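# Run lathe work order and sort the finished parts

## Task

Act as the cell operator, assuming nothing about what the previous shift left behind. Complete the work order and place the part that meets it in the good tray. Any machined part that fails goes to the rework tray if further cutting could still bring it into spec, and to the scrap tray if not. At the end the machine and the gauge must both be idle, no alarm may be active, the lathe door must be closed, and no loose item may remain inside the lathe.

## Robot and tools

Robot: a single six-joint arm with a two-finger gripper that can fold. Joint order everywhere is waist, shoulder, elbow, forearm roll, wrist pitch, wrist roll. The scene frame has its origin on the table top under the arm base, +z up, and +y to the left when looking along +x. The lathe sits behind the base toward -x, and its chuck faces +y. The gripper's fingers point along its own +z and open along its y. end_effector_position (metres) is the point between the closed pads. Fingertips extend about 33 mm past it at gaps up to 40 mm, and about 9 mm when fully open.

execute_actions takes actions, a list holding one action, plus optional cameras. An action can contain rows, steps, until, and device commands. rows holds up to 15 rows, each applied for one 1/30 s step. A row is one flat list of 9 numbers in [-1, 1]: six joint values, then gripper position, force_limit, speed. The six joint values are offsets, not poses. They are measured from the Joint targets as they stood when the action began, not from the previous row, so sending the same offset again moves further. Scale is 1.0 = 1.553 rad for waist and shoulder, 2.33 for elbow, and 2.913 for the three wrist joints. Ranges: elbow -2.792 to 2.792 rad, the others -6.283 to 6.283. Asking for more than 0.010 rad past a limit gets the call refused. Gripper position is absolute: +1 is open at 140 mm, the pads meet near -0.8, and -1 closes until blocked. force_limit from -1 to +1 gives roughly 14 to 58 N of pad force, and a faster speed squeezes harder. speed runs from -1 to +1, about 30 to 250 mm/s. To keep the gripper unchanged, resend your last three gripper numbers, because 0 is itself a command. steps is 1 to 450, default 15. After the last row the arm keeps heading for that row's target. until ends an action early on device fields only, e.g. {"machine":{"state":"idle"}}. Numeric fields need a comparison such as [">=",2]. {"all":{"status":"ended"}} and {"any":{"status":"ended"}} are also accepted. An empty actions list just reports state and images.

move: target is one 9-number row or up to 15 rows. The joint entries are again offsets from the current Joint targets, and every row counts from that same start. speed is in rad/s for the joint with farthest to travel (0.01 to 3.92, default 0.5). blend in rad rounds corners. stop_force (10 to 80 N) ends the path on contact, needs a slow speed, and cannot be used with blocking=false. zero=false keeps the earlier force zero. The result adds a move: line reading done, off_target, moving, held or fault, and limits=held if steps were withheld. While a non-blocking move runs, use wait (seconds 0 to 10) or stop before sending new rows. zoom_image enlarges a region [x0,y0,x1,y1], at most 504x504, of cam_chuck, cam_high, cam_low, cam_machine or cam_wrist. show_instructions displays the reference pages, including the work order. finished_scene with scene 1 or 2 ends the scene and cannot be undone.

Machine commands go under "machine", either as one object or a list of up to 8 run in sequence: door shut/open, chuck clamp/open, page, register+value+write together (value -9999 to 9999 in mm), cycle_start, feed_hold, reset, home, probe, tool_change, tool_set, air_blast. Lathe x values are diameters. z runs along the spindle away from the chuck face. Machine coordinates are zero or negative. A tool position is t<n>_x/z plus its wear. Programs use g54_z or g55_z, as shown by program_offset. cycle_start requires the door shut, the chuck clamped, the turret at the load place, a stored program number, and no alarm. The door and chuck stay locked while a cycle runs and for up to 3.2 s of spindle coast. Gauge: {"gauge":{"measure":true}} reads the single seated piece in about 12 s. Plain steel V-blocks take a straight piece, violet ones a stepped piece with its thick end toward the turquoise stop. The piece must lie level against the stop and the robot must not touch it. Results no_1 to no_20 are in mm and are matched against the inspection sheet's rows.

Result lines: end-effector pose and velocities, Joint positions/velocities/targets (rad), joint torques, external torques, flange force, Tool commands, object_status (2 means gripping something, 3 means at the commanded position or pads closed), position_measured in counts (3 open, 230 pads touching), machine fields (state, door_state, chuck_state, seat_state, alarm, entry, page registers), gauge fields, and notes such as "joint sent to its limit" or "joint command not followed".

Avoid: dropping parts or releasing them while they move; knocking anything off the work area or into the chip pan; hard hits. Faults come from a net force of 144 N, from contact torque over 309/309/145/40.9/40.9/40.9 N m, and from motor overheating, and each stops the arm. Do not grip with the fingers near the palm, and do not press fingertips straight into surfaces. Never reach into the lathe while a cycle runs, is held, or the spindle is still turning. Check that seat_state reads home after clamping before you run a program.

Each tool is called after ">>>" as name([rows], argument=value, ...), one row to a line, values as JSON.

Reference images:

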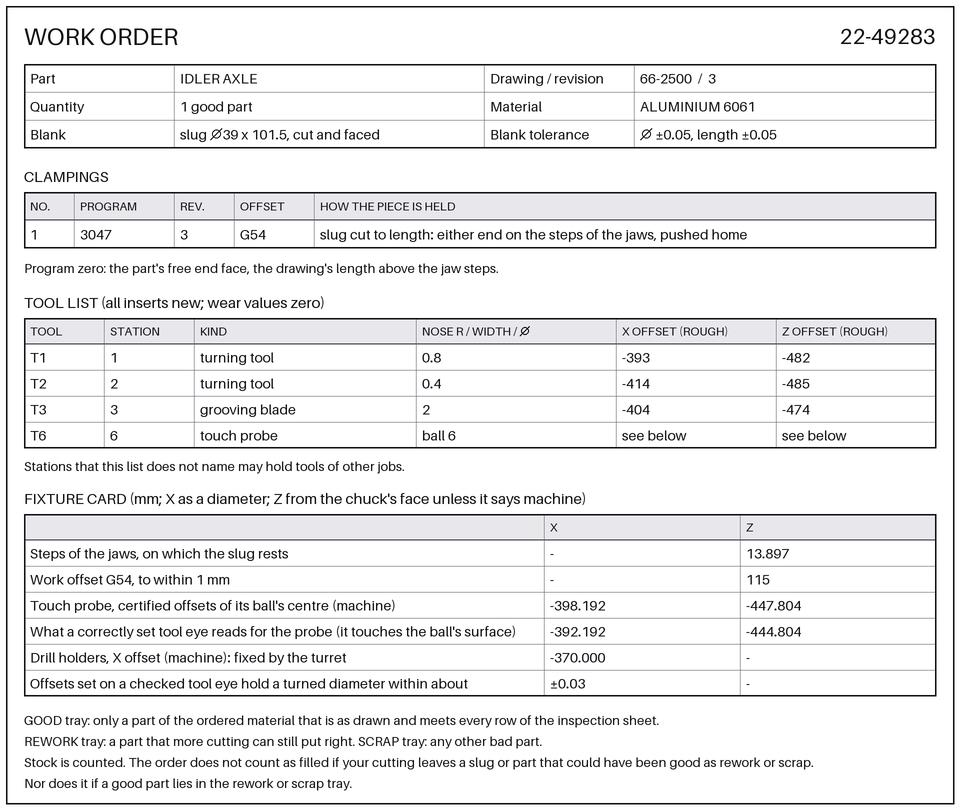

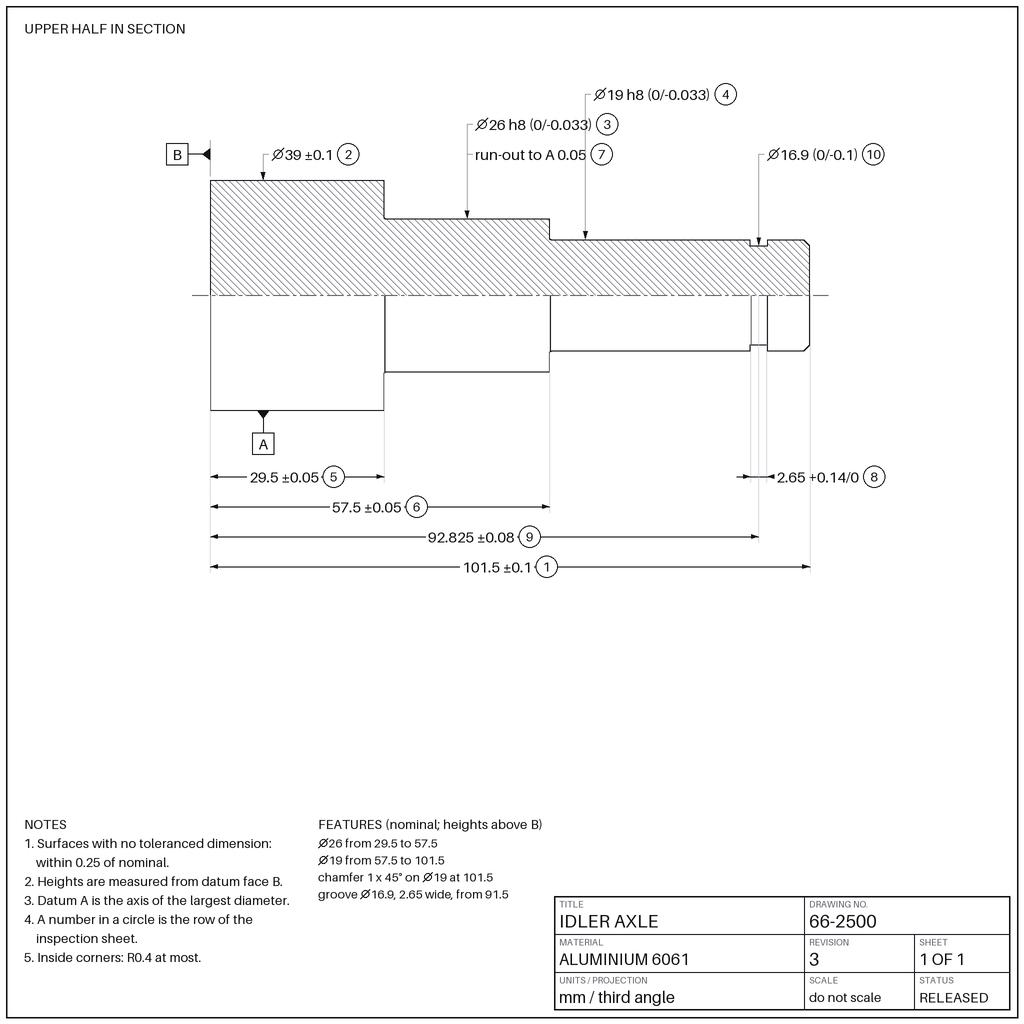

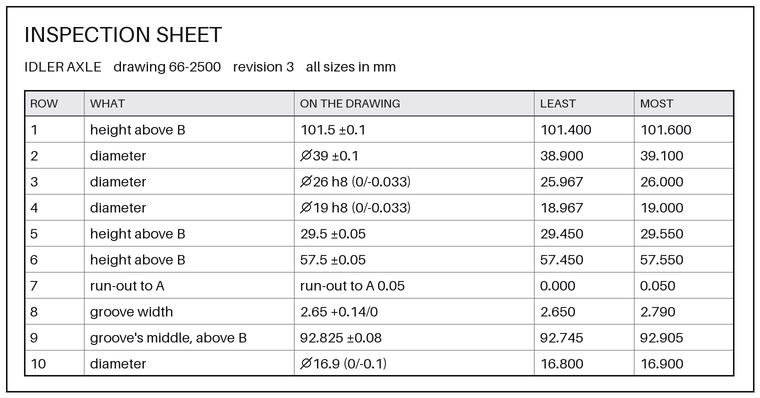

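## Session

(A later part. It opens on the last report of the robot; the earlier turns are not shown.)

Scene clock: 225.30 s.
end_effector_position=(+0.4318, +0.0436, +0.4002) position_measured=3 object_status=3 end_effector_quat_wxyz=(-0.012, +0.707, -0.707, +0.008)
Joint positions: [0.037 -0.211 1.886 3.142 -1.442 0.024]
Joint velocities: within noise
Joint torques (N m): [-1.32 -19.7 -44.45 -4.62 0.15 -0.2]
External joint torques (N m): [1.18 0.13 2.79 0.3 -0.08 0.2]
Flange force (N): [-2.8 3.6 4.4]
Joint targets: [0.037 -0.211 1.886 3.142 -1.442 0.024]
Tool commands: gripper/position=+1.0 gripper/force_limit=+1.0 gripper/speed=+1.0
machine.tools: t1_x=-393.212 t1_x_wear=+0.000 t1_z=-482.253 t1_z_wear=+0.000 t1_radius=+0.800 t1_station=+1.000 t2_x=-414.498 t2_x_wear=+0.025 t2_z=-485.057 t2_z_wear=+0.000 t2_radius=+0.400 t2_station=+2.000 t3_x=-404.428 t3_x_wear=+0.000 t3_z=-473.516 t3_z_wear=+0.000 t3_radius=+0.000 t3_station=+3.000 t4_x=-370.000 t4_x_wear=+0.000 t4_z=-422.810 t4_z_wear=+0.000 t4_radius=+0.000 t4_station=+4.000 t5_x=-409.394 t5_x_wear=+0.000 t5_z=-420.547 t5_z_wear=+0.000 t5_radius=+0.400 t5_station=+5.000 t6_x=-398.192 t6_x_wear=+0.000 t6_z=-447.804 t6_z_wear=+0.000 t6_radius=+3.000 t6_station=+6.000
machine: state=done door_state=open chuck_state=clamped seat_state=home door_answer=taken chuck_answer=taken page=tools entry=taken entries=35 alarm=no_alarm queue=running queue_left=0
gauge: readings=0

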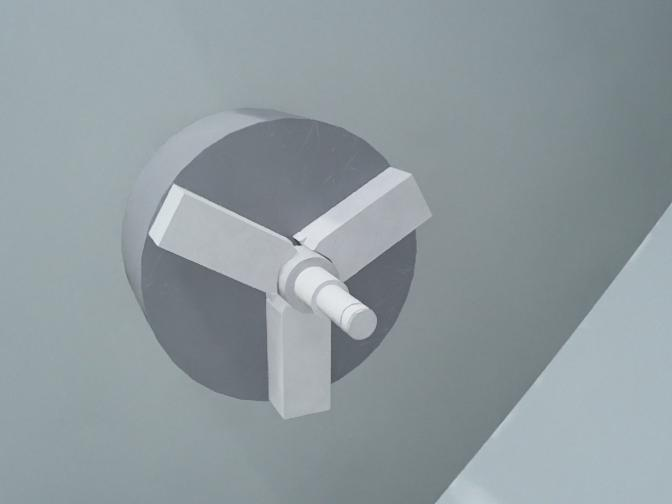

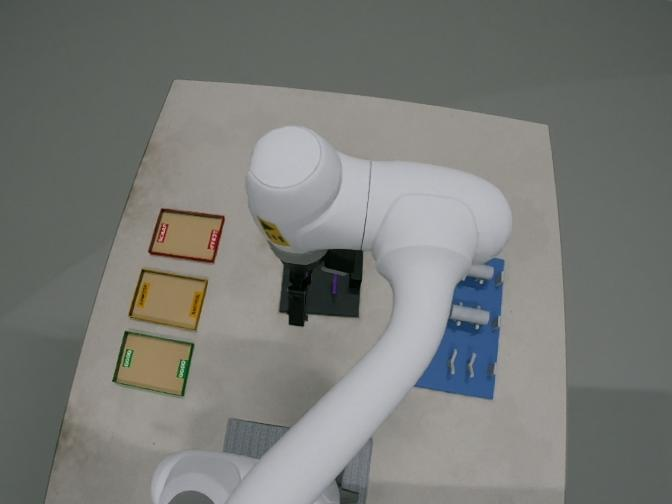

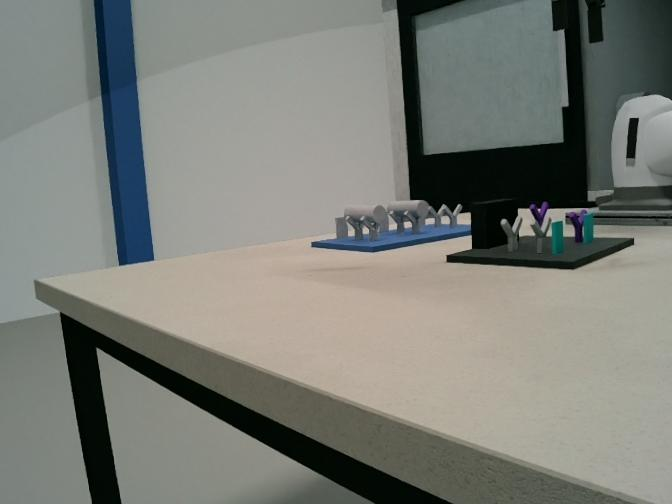

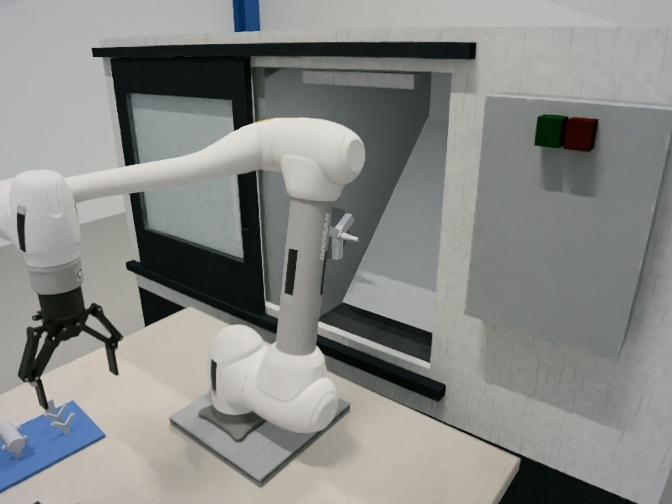

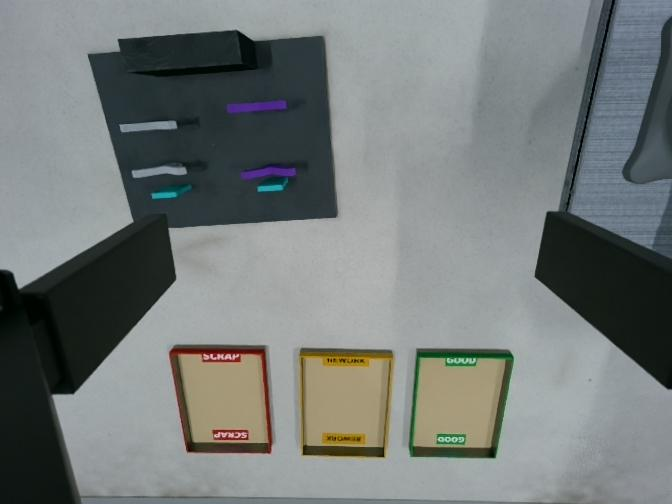

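>>> move(target=[-0.443, 0.061, -0.0332, 0, -0.0025, -0.2362, 1, 1, 1], speed=0.8)

Scene clock: 252.03 s.
end_effector_position=(+0.4002, -0.2718, +0.3985) position_measured=3 object_status=3 end_effector_quat_wxyz=(-0.003, +0.707, -0.707, +0.000)
Joint positions: [-0.651 -0.116 1.809 3.142 -1.449 -0.664]
Joint velocities: within noise
Joint torques (N m): [-0.82 -29.4 -44.31 -4.62 0.14 -0.22]
External joint torques (N m): [0.86 0.71 2.95 0.35 -0.11 0.22]
Flange force (N): [-3.5 1.2 4.7]
Joint targets: [-0.651 -0.116 1.809 3.142 -1.449 -0.664]
machine.tools: t1_x=-393.212 t1_x_wear=+0.000 t1_z=-482.253 t1_z_wear=+0.000 t1_radius=+0.800 t1_station=+1.000 t2_x=-414.498 t2_x_wear=+0.025 t2_z=-485.057 t2_z_wear=+0.000 t2_radius=+0.400 t2_station=+2.000 t3_x=-404.428 t3_x_wear=+0.000 t3_z=-473.516 t3_z_wear=+0.000 t3_radius=+0.000 t3_station=+3.000 t4_x=-370.000 t4_x_wear=+0.000 t4_z=-422.810 t4_z_wear=+0.000 t4_radius=+0.000 t4_station=+4.000 t5_x=-409.394 t5_x_wear=+0.000 t5_z=-420.547 t5_z_wear=+0.000 t5_radius=+0.400 t5_station=+5.000 t6_x=-398.192 t6_x_wear=+0.000 t6_z=-447.804 t6_z_wear=+0.000 t6_radius=+3.000 t6_station=+6.000
machine: state=done door_state=open chuck_state=clamped seat_state=home door_answer=taken chuck_answer=taken page=tools entry=taken entries=35 alarm=no_alarm queue=done queue_left=0
gauge: readings=0
move: done

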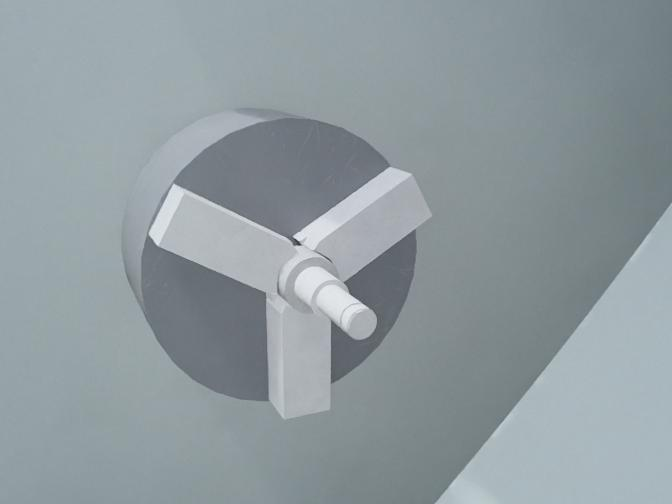

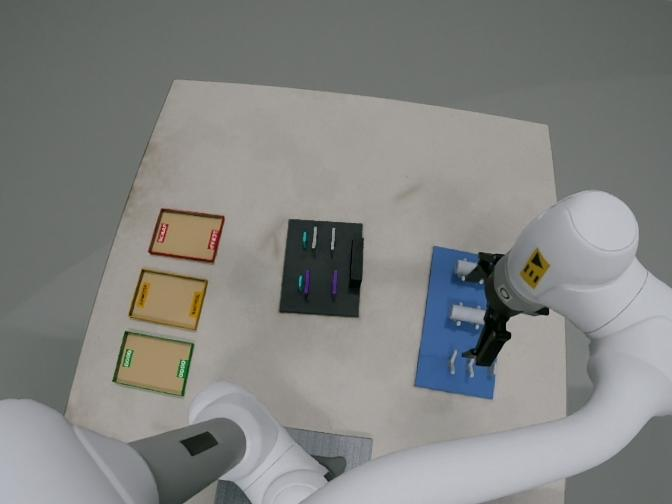

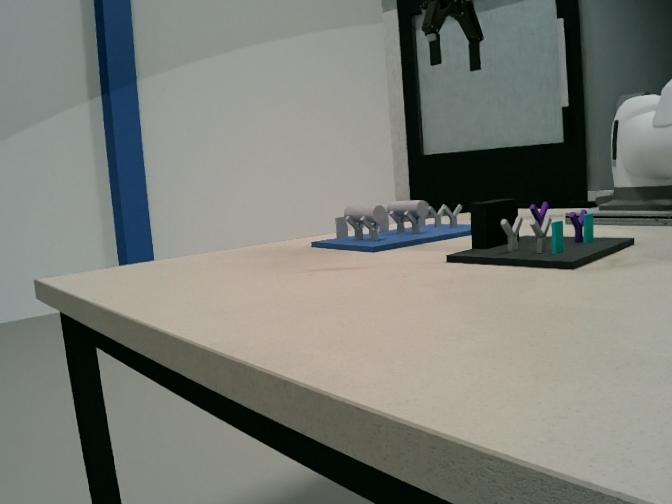

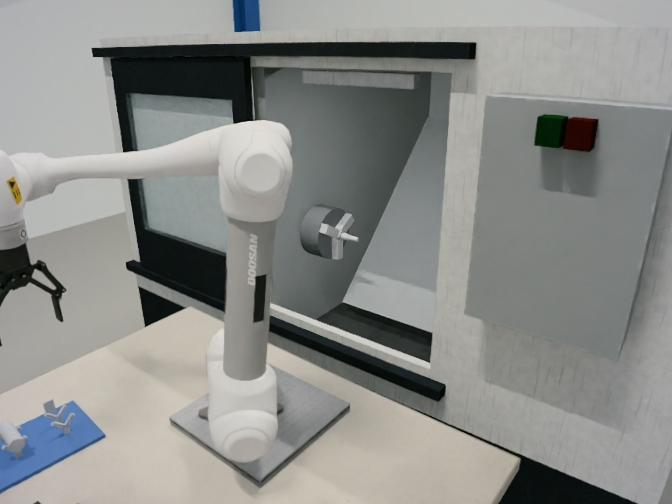

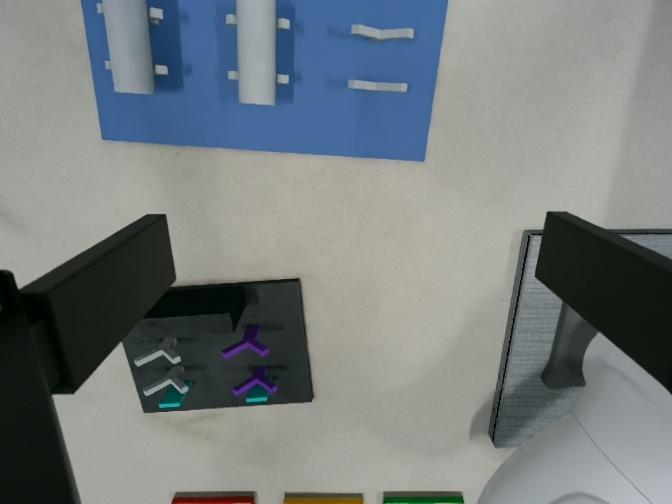

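>>> move(target=[-0.0069, 0.1744, -0.0655, 0, 0.0407, -0.0038, 1, 1, 1], speed=0.8, cameras=["cam_wrist","cam_high"])

Scene clock: 286.47 s.
end_effector_position=(+0.5191, -0.3730, +0.3304) position_measured=3 object_status=3 end_effector_quat_wxyz=(-0.003, +0.707, -0.707, +0.000)
Joint positions: [-0.662 0.155 1.656 3.142 -1.331 -0.675]
Joint velocities: within noise
Joint torques (N m): [-0.69 -56.54 -43.31 -4.56 0.14 -0.29]
External joint torques (N m): [0.96 -0.19 2.42 0.34 -0.12 0.29]
Flange force (N): [-4.3 2.6 3.1]
Joint targets: [-0.662 0.155 1.656 3.142 -1.331 -0.675]
machine.tools: t1_x=-393.212 t1_x_wear=+0.000 t1_z=-482.253 t1_z_wear=+0.000 t1_radius=+0.800 t1_station=+1.000 t2_x=-414.498 t2_x_wear=+0.025 t2_z=-485.057 t2_z_wear=+0.000 t2_radius=+0.400 t2_station=+2.000 t3_x=-404.428 t3_x_wear=+0.000 t3_z=-473.516 t3_z_wear=+0.000 t3_radius=+0.000 t3_station=+3.000 t4_x=-370.000 t4_x_wear=+0.000 t4_z=-422.810 t4_z_wear=+0.000 t4_radius=+0.000 t4_station=+4.000 t5_x=-409.394 t5_x_wear=+0.000 t5_z=-420.547 t5_z_wear=+0.000 t5_radius=+0.400 t5_station=+5.000 t6_x=-398.192 t6_x_wear=+0.000 t6_z=-447.804 t6_z_wear=+0.000 t6_radius=+3.000 t6_station=+6.000
machine: state=done door_state=open chuck_state=clamped seat_state=home door_answer=taken chuck_answer=taken page=tools entry=taken entries=35 alarm=no_alarm queue=done queue_left=0
gauge: readings=0
move: done
Images, in order (width x height): cam_high 672x504, cam_wrist 672x504.

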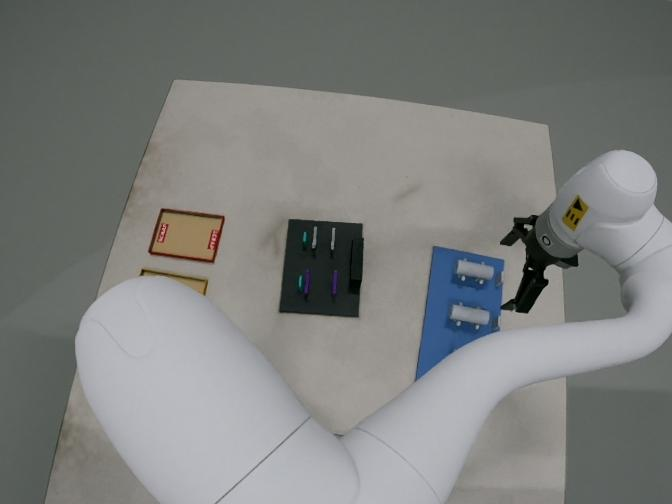

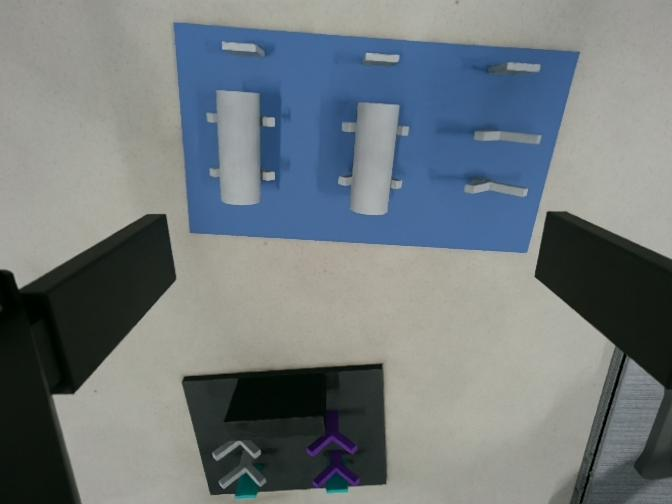

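>>> zoom_image(camera="cam_wrist", region=[150, 10, 450, 240])

>>> zoom_image(camera="cam_high", region=[410, 230, 530, 340])

Scaled by 1.680 from the camera's 672x504 image, which has a finer 960x720 frame.

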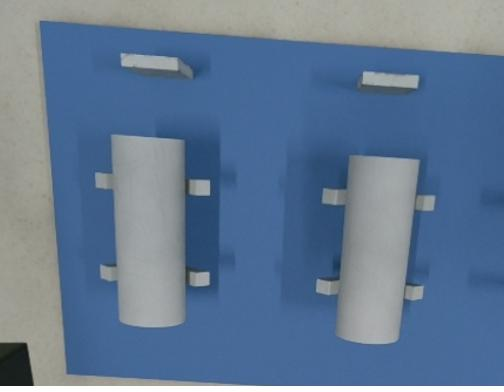

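Scaled by 4.200 from the camera's 672x504 image, which has a finer 960x720 frame.

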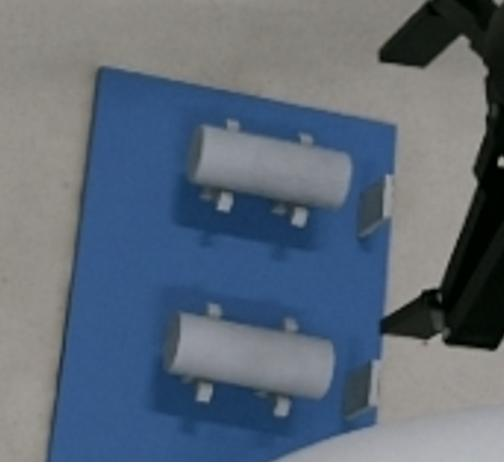

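>>> execute_actions(actions=[], cameras=["cam_machine","cam_low"])

>>> zoom_image(camera="cam_machine", region=[280, 180, 380, 280])

Scene clock: 321.33 s.
end_effector_position=(+0.5192, -0.3730, +0.3303) position_measured=3 object_status=3 end_effector_quat_wxyz=(-0.003, +0.707, -0.707, +0.000)
Joint positions: [-0.662 0.155 1.656 3.142 -1.331 -0.675]
Joint velocities: within noise
Joint torques (N m): [-1.05 -56.18 -43.31 -4.46 0.18 -0.19]
External joint torques (N m): [1.44 -0.23 2.54 0.26 -0.15 0.19]
Flange force (N): [-4.9 2.5 3.2]
Joint targets: [-0.662 0.155 1.656 3.142 -1.331 -0.675]
Tool commands: gripper/position=+1.0 gripper/force_limit=+1.0 gripper/speed=+1.0
machine.tools: t1_x=-393.212 t1_x_wear=+0.000 t1_z=-482.253 t1_z_wear=+0.000 t1_radius=+0.800 t1_station=+1.000 t2_x=-414.498 t2_x_wear=+0.025 t2_z=-485.057 t2_z_wear=+0.000 t2_radius=+0.400 t2_station=+2.000 t3_x=-404.428 t3_x_wear=+0.000 t3_z=-473.516 t3_z_wear=+0.000 t3_radius=+0.000 t3_station=+3.000 t4_x=-370.000 t4_x_wear=+0.000 t4_z=-422.810 t4_z_wear=+0.000 t4_radius=+0.000 t4_station=+4.000 t5_x=-409.394 t5_x_wear=+0.000 t5_z=-420.547 t5_z_wear=+0.000 t5_radius=+0.400 t5_station=+5.000 t6_x=-398.192 t6_x_wear=+0.000 t6_z=-447.804 t6_z_wear=+0.000 t6_radius=+3.000 t6_station=+6.000
machine: state=done door_state=open chuck_state=clamped seat_state=home door_answer=taken chuck_answer=taken page=tools entry=taken entries=35 alarm=no_alarm queue=done queue_left=0
gauge: readings=0
Images, in order (width x height): cam_low 672x504, cam_machine 672x504.

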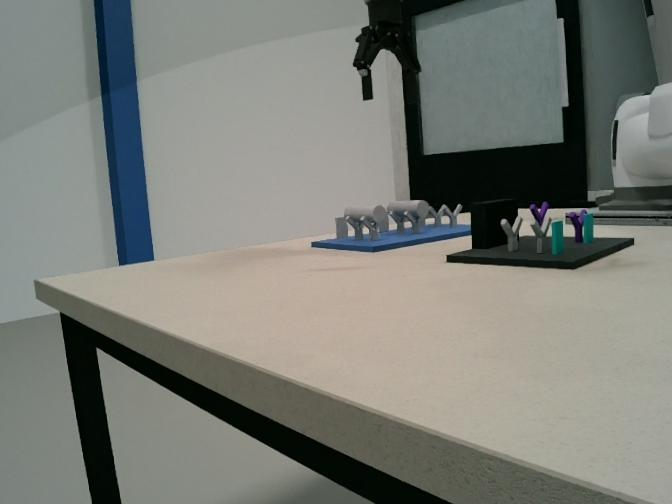

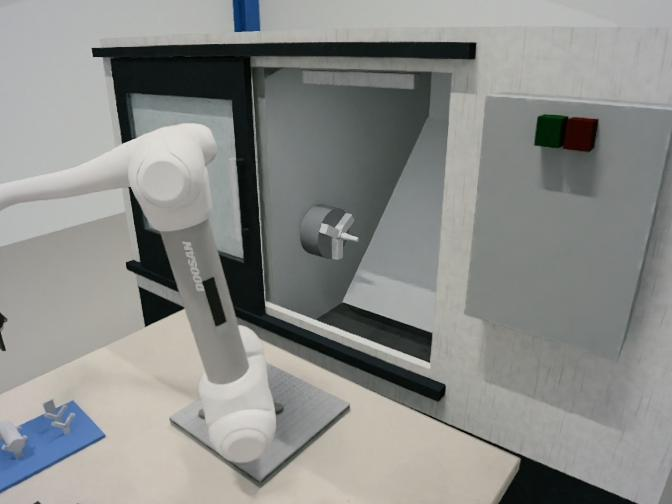

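Scaled by 5.040 from the camera's 672x504 image, which has a finer 960x720 frame.

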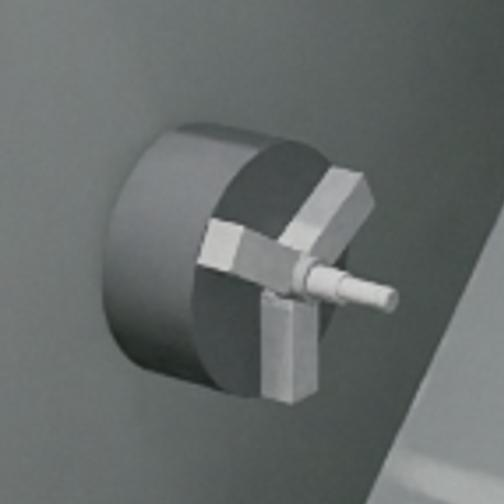

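>>> move(target=[-0.5847, -0.4226, 0.0968, 0, -0.1477, 0.2317, -0.1, 0, 0], speed=0.8, cameras=["cam_machine"])

>>> move(target=[-0.5087, 0, 0, 0, 0, 0.2643, -0.1, 0, 0], speed=0.6, cameras=["cam_machine", "cam_wrist"])

Scene clock: 422.40 s.
end_effector_position=(+0.0296, -0.2534, +0.4987) position_measured=141 object_status=3 end_effector_quat_wxyz=(+0.002, +0.006, +1.000, +0.002)
Joint positions: [-1.57 -0.502 1.882 3.142 -1.761 0]
Joint velocities: within noise
Joint torques (N m): [-0.87 7.91 -43.67 -4.55 0 -0.23]
External joint torques (N m): [0.88 -0.24 2.32 0.27 -0.02 0.23]
Flange force (N): [-4.1 2.2 4.6]
Joint targets: [-1.570 -0.502 1.882 3.142 -1.761 0.000]
machine.tools: t1_x=-393.212 t1_x_wear=+0.000 t1_z=-482.253 t1_z_wear=+0.000 t1_radius=+0.800 t1_station=+1.000 t2_x=-414.498 t2_x_wear=+0.025 t2_z=-485.057 t2_z_wear=+0.000 t2_radius=+0.400 t2_station=+2.000 t3_x=-404.428 t3_x_wear=+0.000 t3_z=-473.516 t3_z_wear=+0.000 t3_radius=+0.000 t3_station=+3.000 t4_x=-370.000 t4_x_wear=+0.000 t4_z=-422.810 t4_z_wear=+0.000 t4_radius=+0.000 t4_station=+4.000 t5_x=-409.394 t5_x_wear=+0.000 t5_z=-420.547 t5_z_wear=+0.000 t5_radius=+0.400 t5_station=+5.000 t6_x=-398.192 t6_x_wear=+0.000 t6_z=-447.804 t6_z_wear=+0.000 t6_radius=+3.000 t6_station=+6.000
machine: state=done door_state=open chuck_state=clamped seat_state=home door_answer=taken chuck_answer=taken page=tools entry=taken entries=35 alarm=no_alarm queue=done queue_left=0
gauge: readings=0
move: done
Images, in order (width x height): cam_machine 672x504.

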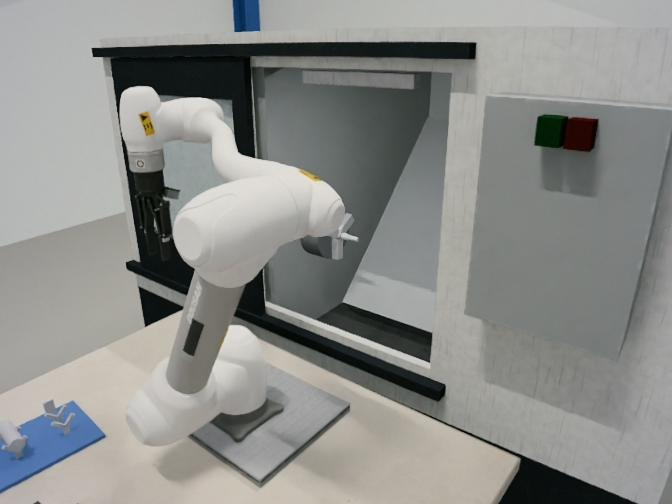

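Scene clock: 424.17 s.
end_effector_position=(-0.1583, -0.2013, +0.4982) position_measured=141 object_status=3 end_effector_quat_wxyz=(+0.000, +0.707, +0.707, +0.003)
Joint positions: [-2.36 -0.502 1.882 3.142 -1.761 0.77]
Joint velocities: within noise
Joint torques (N m): [-0.3 7.56 -43.86 -4.52 0.02 -0.29]
External joint torques (N m): [0.32 0.98 2.62 0.25 -0.06 0.29]
Flange force (N): [-1.4 1.9 4.7]
Joint targets: [-2.360 -0.502 1.882 3.142 -1.761 0.770]
machine.tools: t1_x=-393.212 t1_x_wear=+0.000 t1_z=-482.253 t1_z_wear=+0.000 t1_radius=+0.800 t1_station=+1.000 t2_x=-414.498 t2_x_wear=+0.025 t2_z=-485.057 t2_z_wear=+0.000 t2_radius=+0.400 t2_station=+2.000 t3_x=-404.428 t3_x_wear=+0.000 t3_z=-473.516 t3_z_wear=+0.000 t3_radius=+0.000 t3_station=+3.000 t4_x=-370.000 t4_x_wear=+0.000 t4_z=-422.810 t4_z_wear=+0.000 t4_radius=+0.000 t4_station=+4.000 t5_x=-409.394 t5_x_wear=+0.000 t5_z=-420.547 t5_z_wear=+0.000 t5_radius=+0.400 t5_station=+5.000 t6_x=-398.192 t6_x_wear=+0.000 t6_z=-447.804 t6_z_wear=+0.000 t6_radius=+3.000 t6_station=+6.000
machine: state=done door_state=open chuck_state=clamped seat_state=home door_answer=taken chuck_answer=taken page=tools entry=taken entries=35 alarm=no_alarm queue=done queue_left=0
gauge: readings=0
move: done
Images, in order (width x height): cam_machine 672x504, cam_wrist 672x504.

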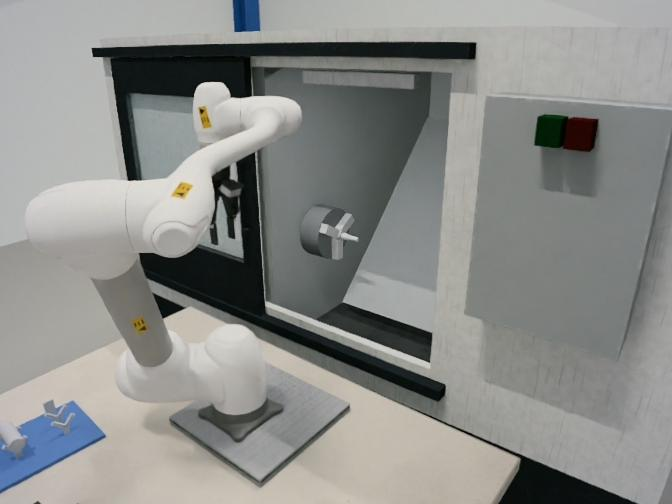

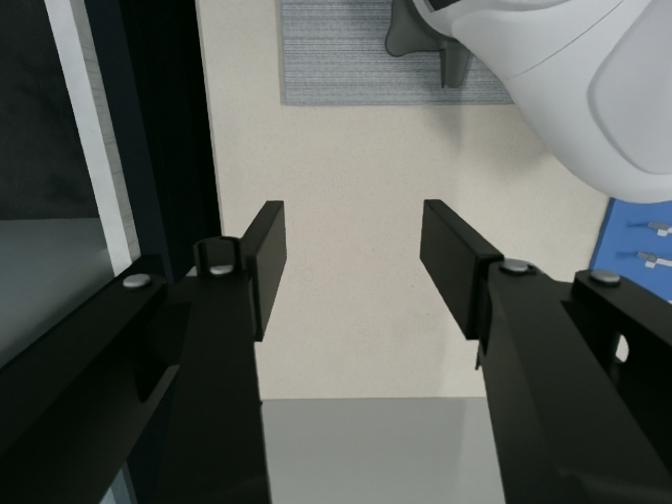

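>>> move(target=[-0.1198, -0.0779, 0.2597, -0.4226, 0.4082, 0.2279, -0.1, 0, 0], speed=0.6)

Scene clock: 447.33 s.
end_effector_position=(-0.4298, -0.1219, +0.3841) position_measured=141 object_status=3 end_effector_quat_wxyz=(-0.387, +0.595, +0.597, -0.374)
Joint positions: [-2.546 -0.623 2.487 1.911 -0.572 1.433]
Joint velocities: within noise
Joint torques (N m): [-1.06 16.33 -45.83 -3.01 0.42 -0.26]
External joint torques (N m): [1.1 0.63 2.59 0.26 -0.14 0.22]
Flange force (N): [0.0 0.0 0.0]
Joint targets: [-2.546 -0.623 2.487 1.911 -0.572 1.433]
machine.tools: t1_x=-393.212 t1_x_wear=+0.000 t1_z=-482.253 t1_z_wear=+0.000 t1_radius=+0.800 t1_station=+1.000 t2_x=-414.498 t2_x_wear=+0.025 t2_z=-485.057 t2_z_wear=+0.000 t2_radius=+0.400 t2_station=+2.000 t3_x=-404.428 t3_x_wear=+0.000 t3_z=-473.516 t3_z_wear=+0.000 t3_radius=+0.000 t3_station=+3.000 t4_x=-370.000 t4_x_wear=+0.000 t4_z=-422.810 t4_z_wear=+0.000 t4_radius=+0.000 t4_station=+4.000 t5_x=-409.394 t5_x_wear=+0.000 t5_z=-420.547 t5_z_wear=+0.000 t5_radius=+0.400 t5_station=+5.000 t6_x=-398.192 t6_x_wear=+0.000 t6_z=-447.804 t6_z_wear=+0.000 t6_radius=+3.000 t6_station=+6.000
machine: state=done door_state=open chuck_state=clamped seat_state=home door_answer=taken chuck_answer=taken page=tools entry=taken entries=35 alarm=no_alarm queue=done queue_left=0
gauge: readings=0
move: done

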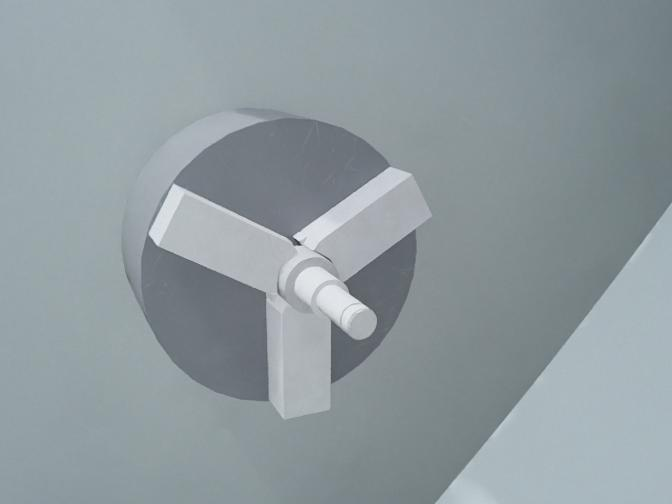

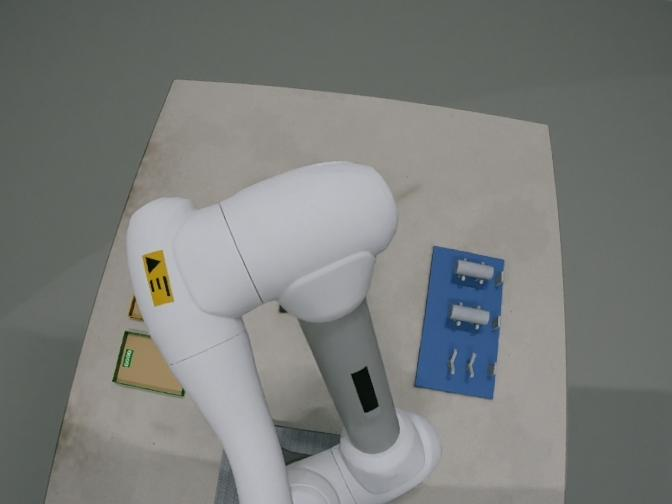

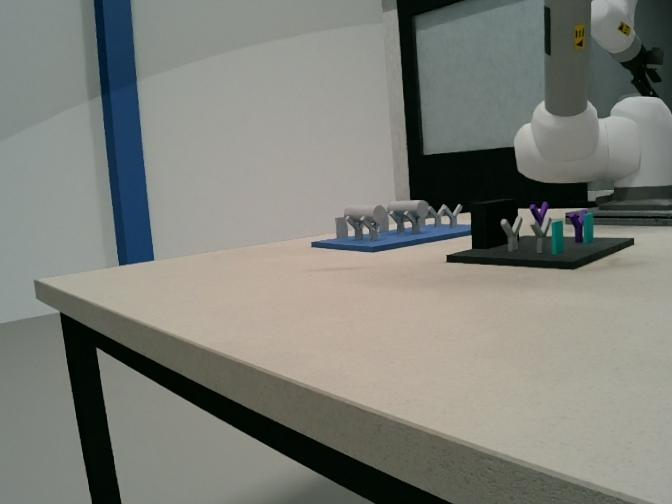

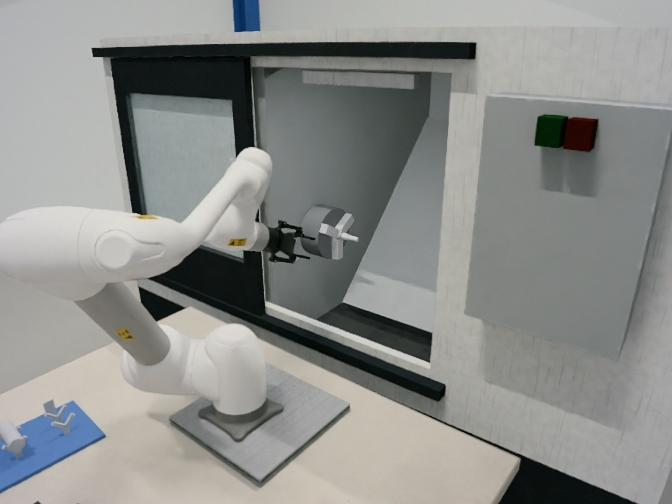

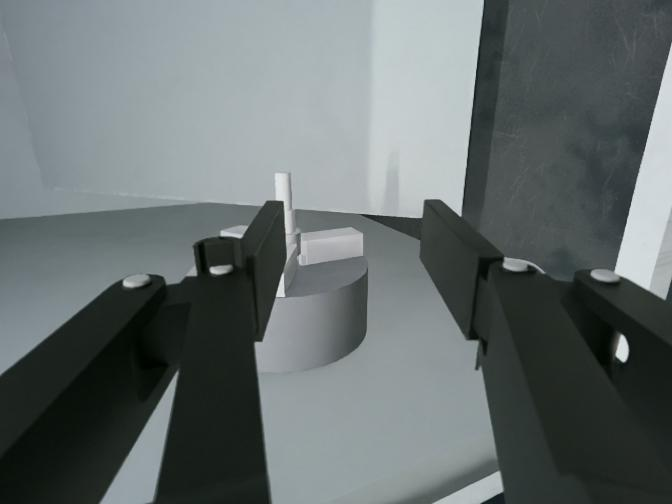

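>>> zoom_image(camera="cam_wrist", region=[170, 150, 390, 390])

Scaled by 2.100 from the camera's 672x504 image, which has a finer 960x720 frame.

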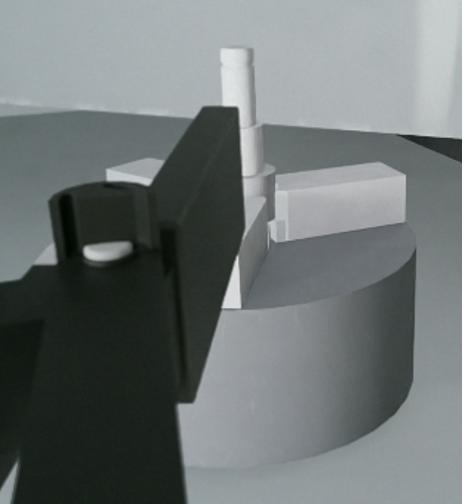

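>>> move(target=[-0.1277, 0.3112, -0.087, -0.217, 0.0674, 0.2091, -0.1, 0, 0], speed=0.5, cameras=["cam_wrist","cam_chuck","cam_machine"])

>>> zoom_image(camera="cam_wrist", region=[170, 100, 470, 325])

Scene clock: 510.77 s.
end_effector_position=(-0.6461, -0.1734, +0.3513) position_measured=141 object_status=3 end_effector_quat_wxyz=(-0.387, +0.595, +0.597, -0.374)
Joint positions: [-2.745 -0.139 2.284 1.279 -0.376 2.042]
Joint velocities: within noise
Joint torques (N m): [-1.22 -25.91 -42.31 0.11 -0.97 -0.28]
External joint torques (N m): [1.32 0.5 2.71 0.08 -0.22 0.24]
Flange force (N): [0.0 0.0 0.0]
Joint targets: [-2.745 -0.139 2.284 1.279 -0.376 2.042]
machine.tools: t1_x=-393.212 t1_x_wear=+0.000 t1_z=-482.253 t1_z_wear=+0.000 t1_radius=+0.800 t1_station=+1.000 t2_x=-414.498 t2_x_wear=+0.025 t2_z=-485.057 t2_z_wear=+0.000 t2_radius=+0.400 t2_station=+2.000 t3_x=-404.428 t3_x_wear=+0.000 t3_z=-473.516 t3_z_wear=+0.000 t3_radius=+0.000 t3_station=+3.000 t4_x=-370.000 t4_x_wear=+0.000 t4_z=-422.810 t4_z_wear=+0.000 t4_radius=+0.000 t4_station=+4.000 t5_x=-409.394 t5_x_wear=+0.000 t5_z=-420.547 t5_z_wear=+0.000 t5_radius=+0.400 t5_station=+5.000 t6_x=-398.192 t6_x_wear=+0.000 t6_z=-447.804 t6_z_wear=+0.000 t6_radius=+3.000 t6_station=+6.000
machine: state=done door_state=open chuck_state=clamped seat_state=home door_answer=taken chuck_answer=taken page=tools entry=taken entries=35 alarm=no_alarm queue=done queue_left=0
gauge: readings=0
move: done
Images, in order (width x height): cam_chuck 672x504, cam_machine 672x504, cam_wrist 672x504.

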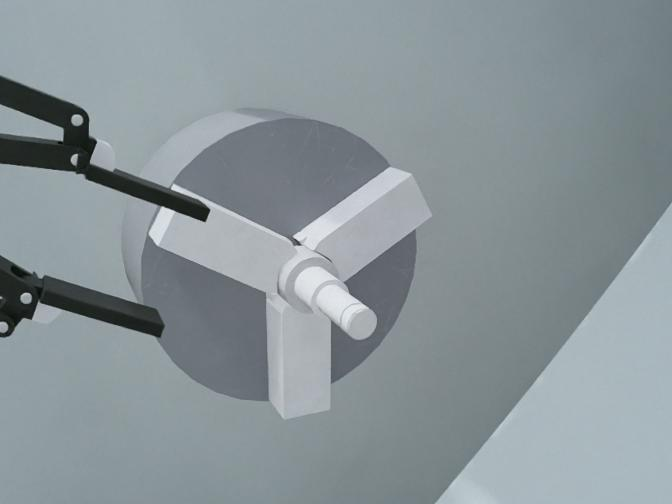

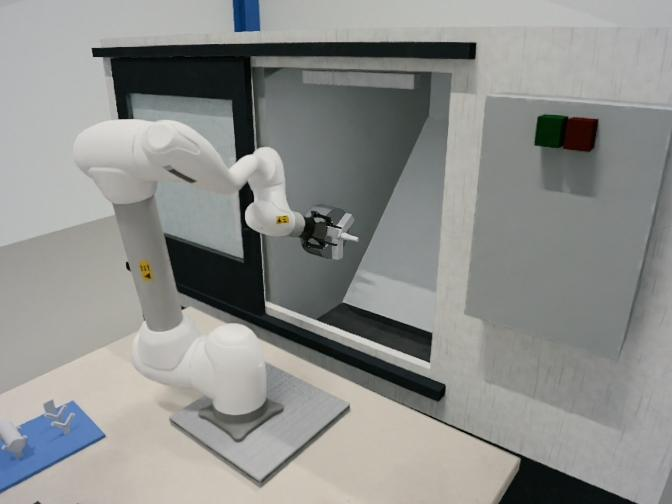

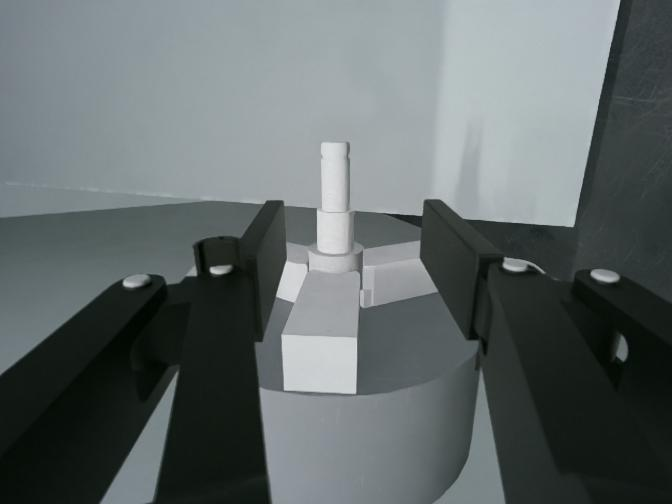

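Scaled by 1.680 from the camera's 672x504 image, which has a finer 960x720 frame.

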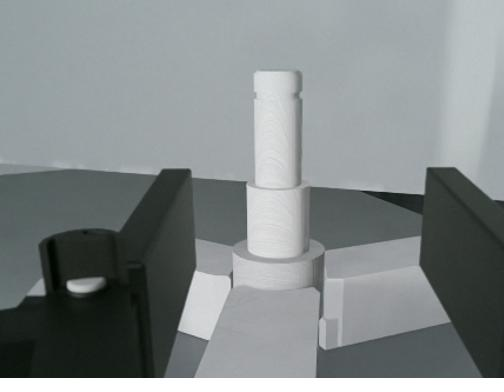

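>>> move(target=[-0.0393, 0.1092, -0.0381, -0.0965, 0.004, 0.0906, -0.1, 0, 0], speed=0.3, cameras=["cam_wrist","cam_chuck"])

>>> zoom_image(camera="cam_chuck", region=[150, 160, 450, 400])

Scene clock: 538.60 s.
end_effector_position=(-0.7301, -0.1769, +0.3201) position_measured=141 object_status=3 end_effector_quat_wxyz=(-0.387, +0.595, +0.597, -0.375)
Joint positions: [-2.806 0.029 2.196 0.999 -0.364 2.305]
Joint velocities: within noise
Joint torques (N m): [16.33 -9.65 -48.69 -3.44 -1.6 -0.29]
External joint torques (N m): [-16.35 -31.05 10.99 4.6 -0.13 0.24]
External joint torques when the fault began: [-16.35 -53.99 15.56 4.12 -0.5 0.22]
Flange force (N): [0.0 0.0 0.0]
Flange force when the fault began (N): [0.0 0.0 0.0]
Joint targets: [-2.806 0.029 2.196 0.999 -0.364 2.305]
Tool commands: gripper/position=-0.098039 gripper/force_limit=+0.003922 gripper/speed=+0.003922
FORCE FAULT: contact force on the arm reached its limit, and the arm stopped for 10 seconds. The contact can be on any part of the arm, not only on its tool. The arm's remaining commands of this call were not run. The arm's target is now where it stood when the stop ended, not its last command. The arm accepts commands again.
machine.tools: t1_x=-393.212 t1_x_wear=+0.000 t1_z=-482.253 t1_z_wear=+0.000 t1_radius=+0.800 t1_station=+1.000 t2_x=-414.498 t2_x_wear=+0.025 t2_z=-485.057 t2_z_wear=+0.000 t2_radius=+0.400 t2_station=+2.000 t3_x=-404.428 t3_x_wear=+0.000 t3_z=-473.516 t3_z_wear=+0.000 t3_radius=+0.000 t3_station=+3.000 t4_x=-370.000 t4_x_wear=+0.000 t4_z=-422.810 t4_z_wear=+0.000 t4_radius=+0.000 t4_station=+4.000 t5_x=-409.394 t5_x_wear=+0.000 t5_z=-420.547 t5_z_wear=+0.000 t5_radius=+0.400 t5_station=+5.000 t6_x=-398.192 t6_x_wear=+0.000 t6_z=-447.804 t6_z_wear=+0.000 t6_radius=+3.000 t6_station=+6.000
machine: state=done door_state=open chuck_state=clamped seat_state=home door_answer=taken chuck_answer=taken page=tools entry=taken entries=35 alarm=no_alarm queue=done queue_left=0
gauge: readings=0
move: fault
Images, in order (width x height): cam_chuck 672x504, cam_wrist 672x504.

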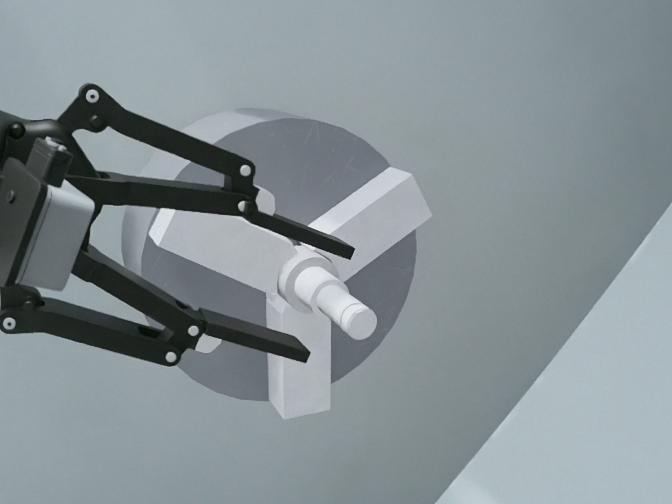

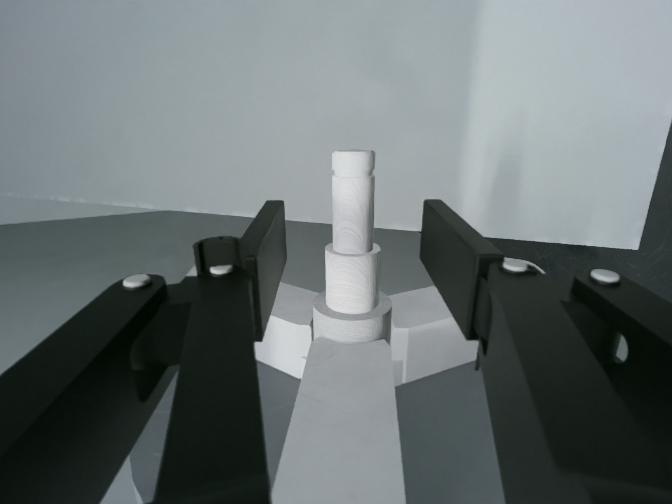

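Scaled by 1.680 from the camera's 672x504 image, which has a finer 960x720 frame.

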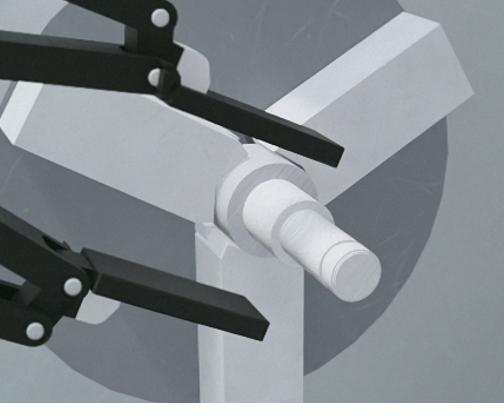

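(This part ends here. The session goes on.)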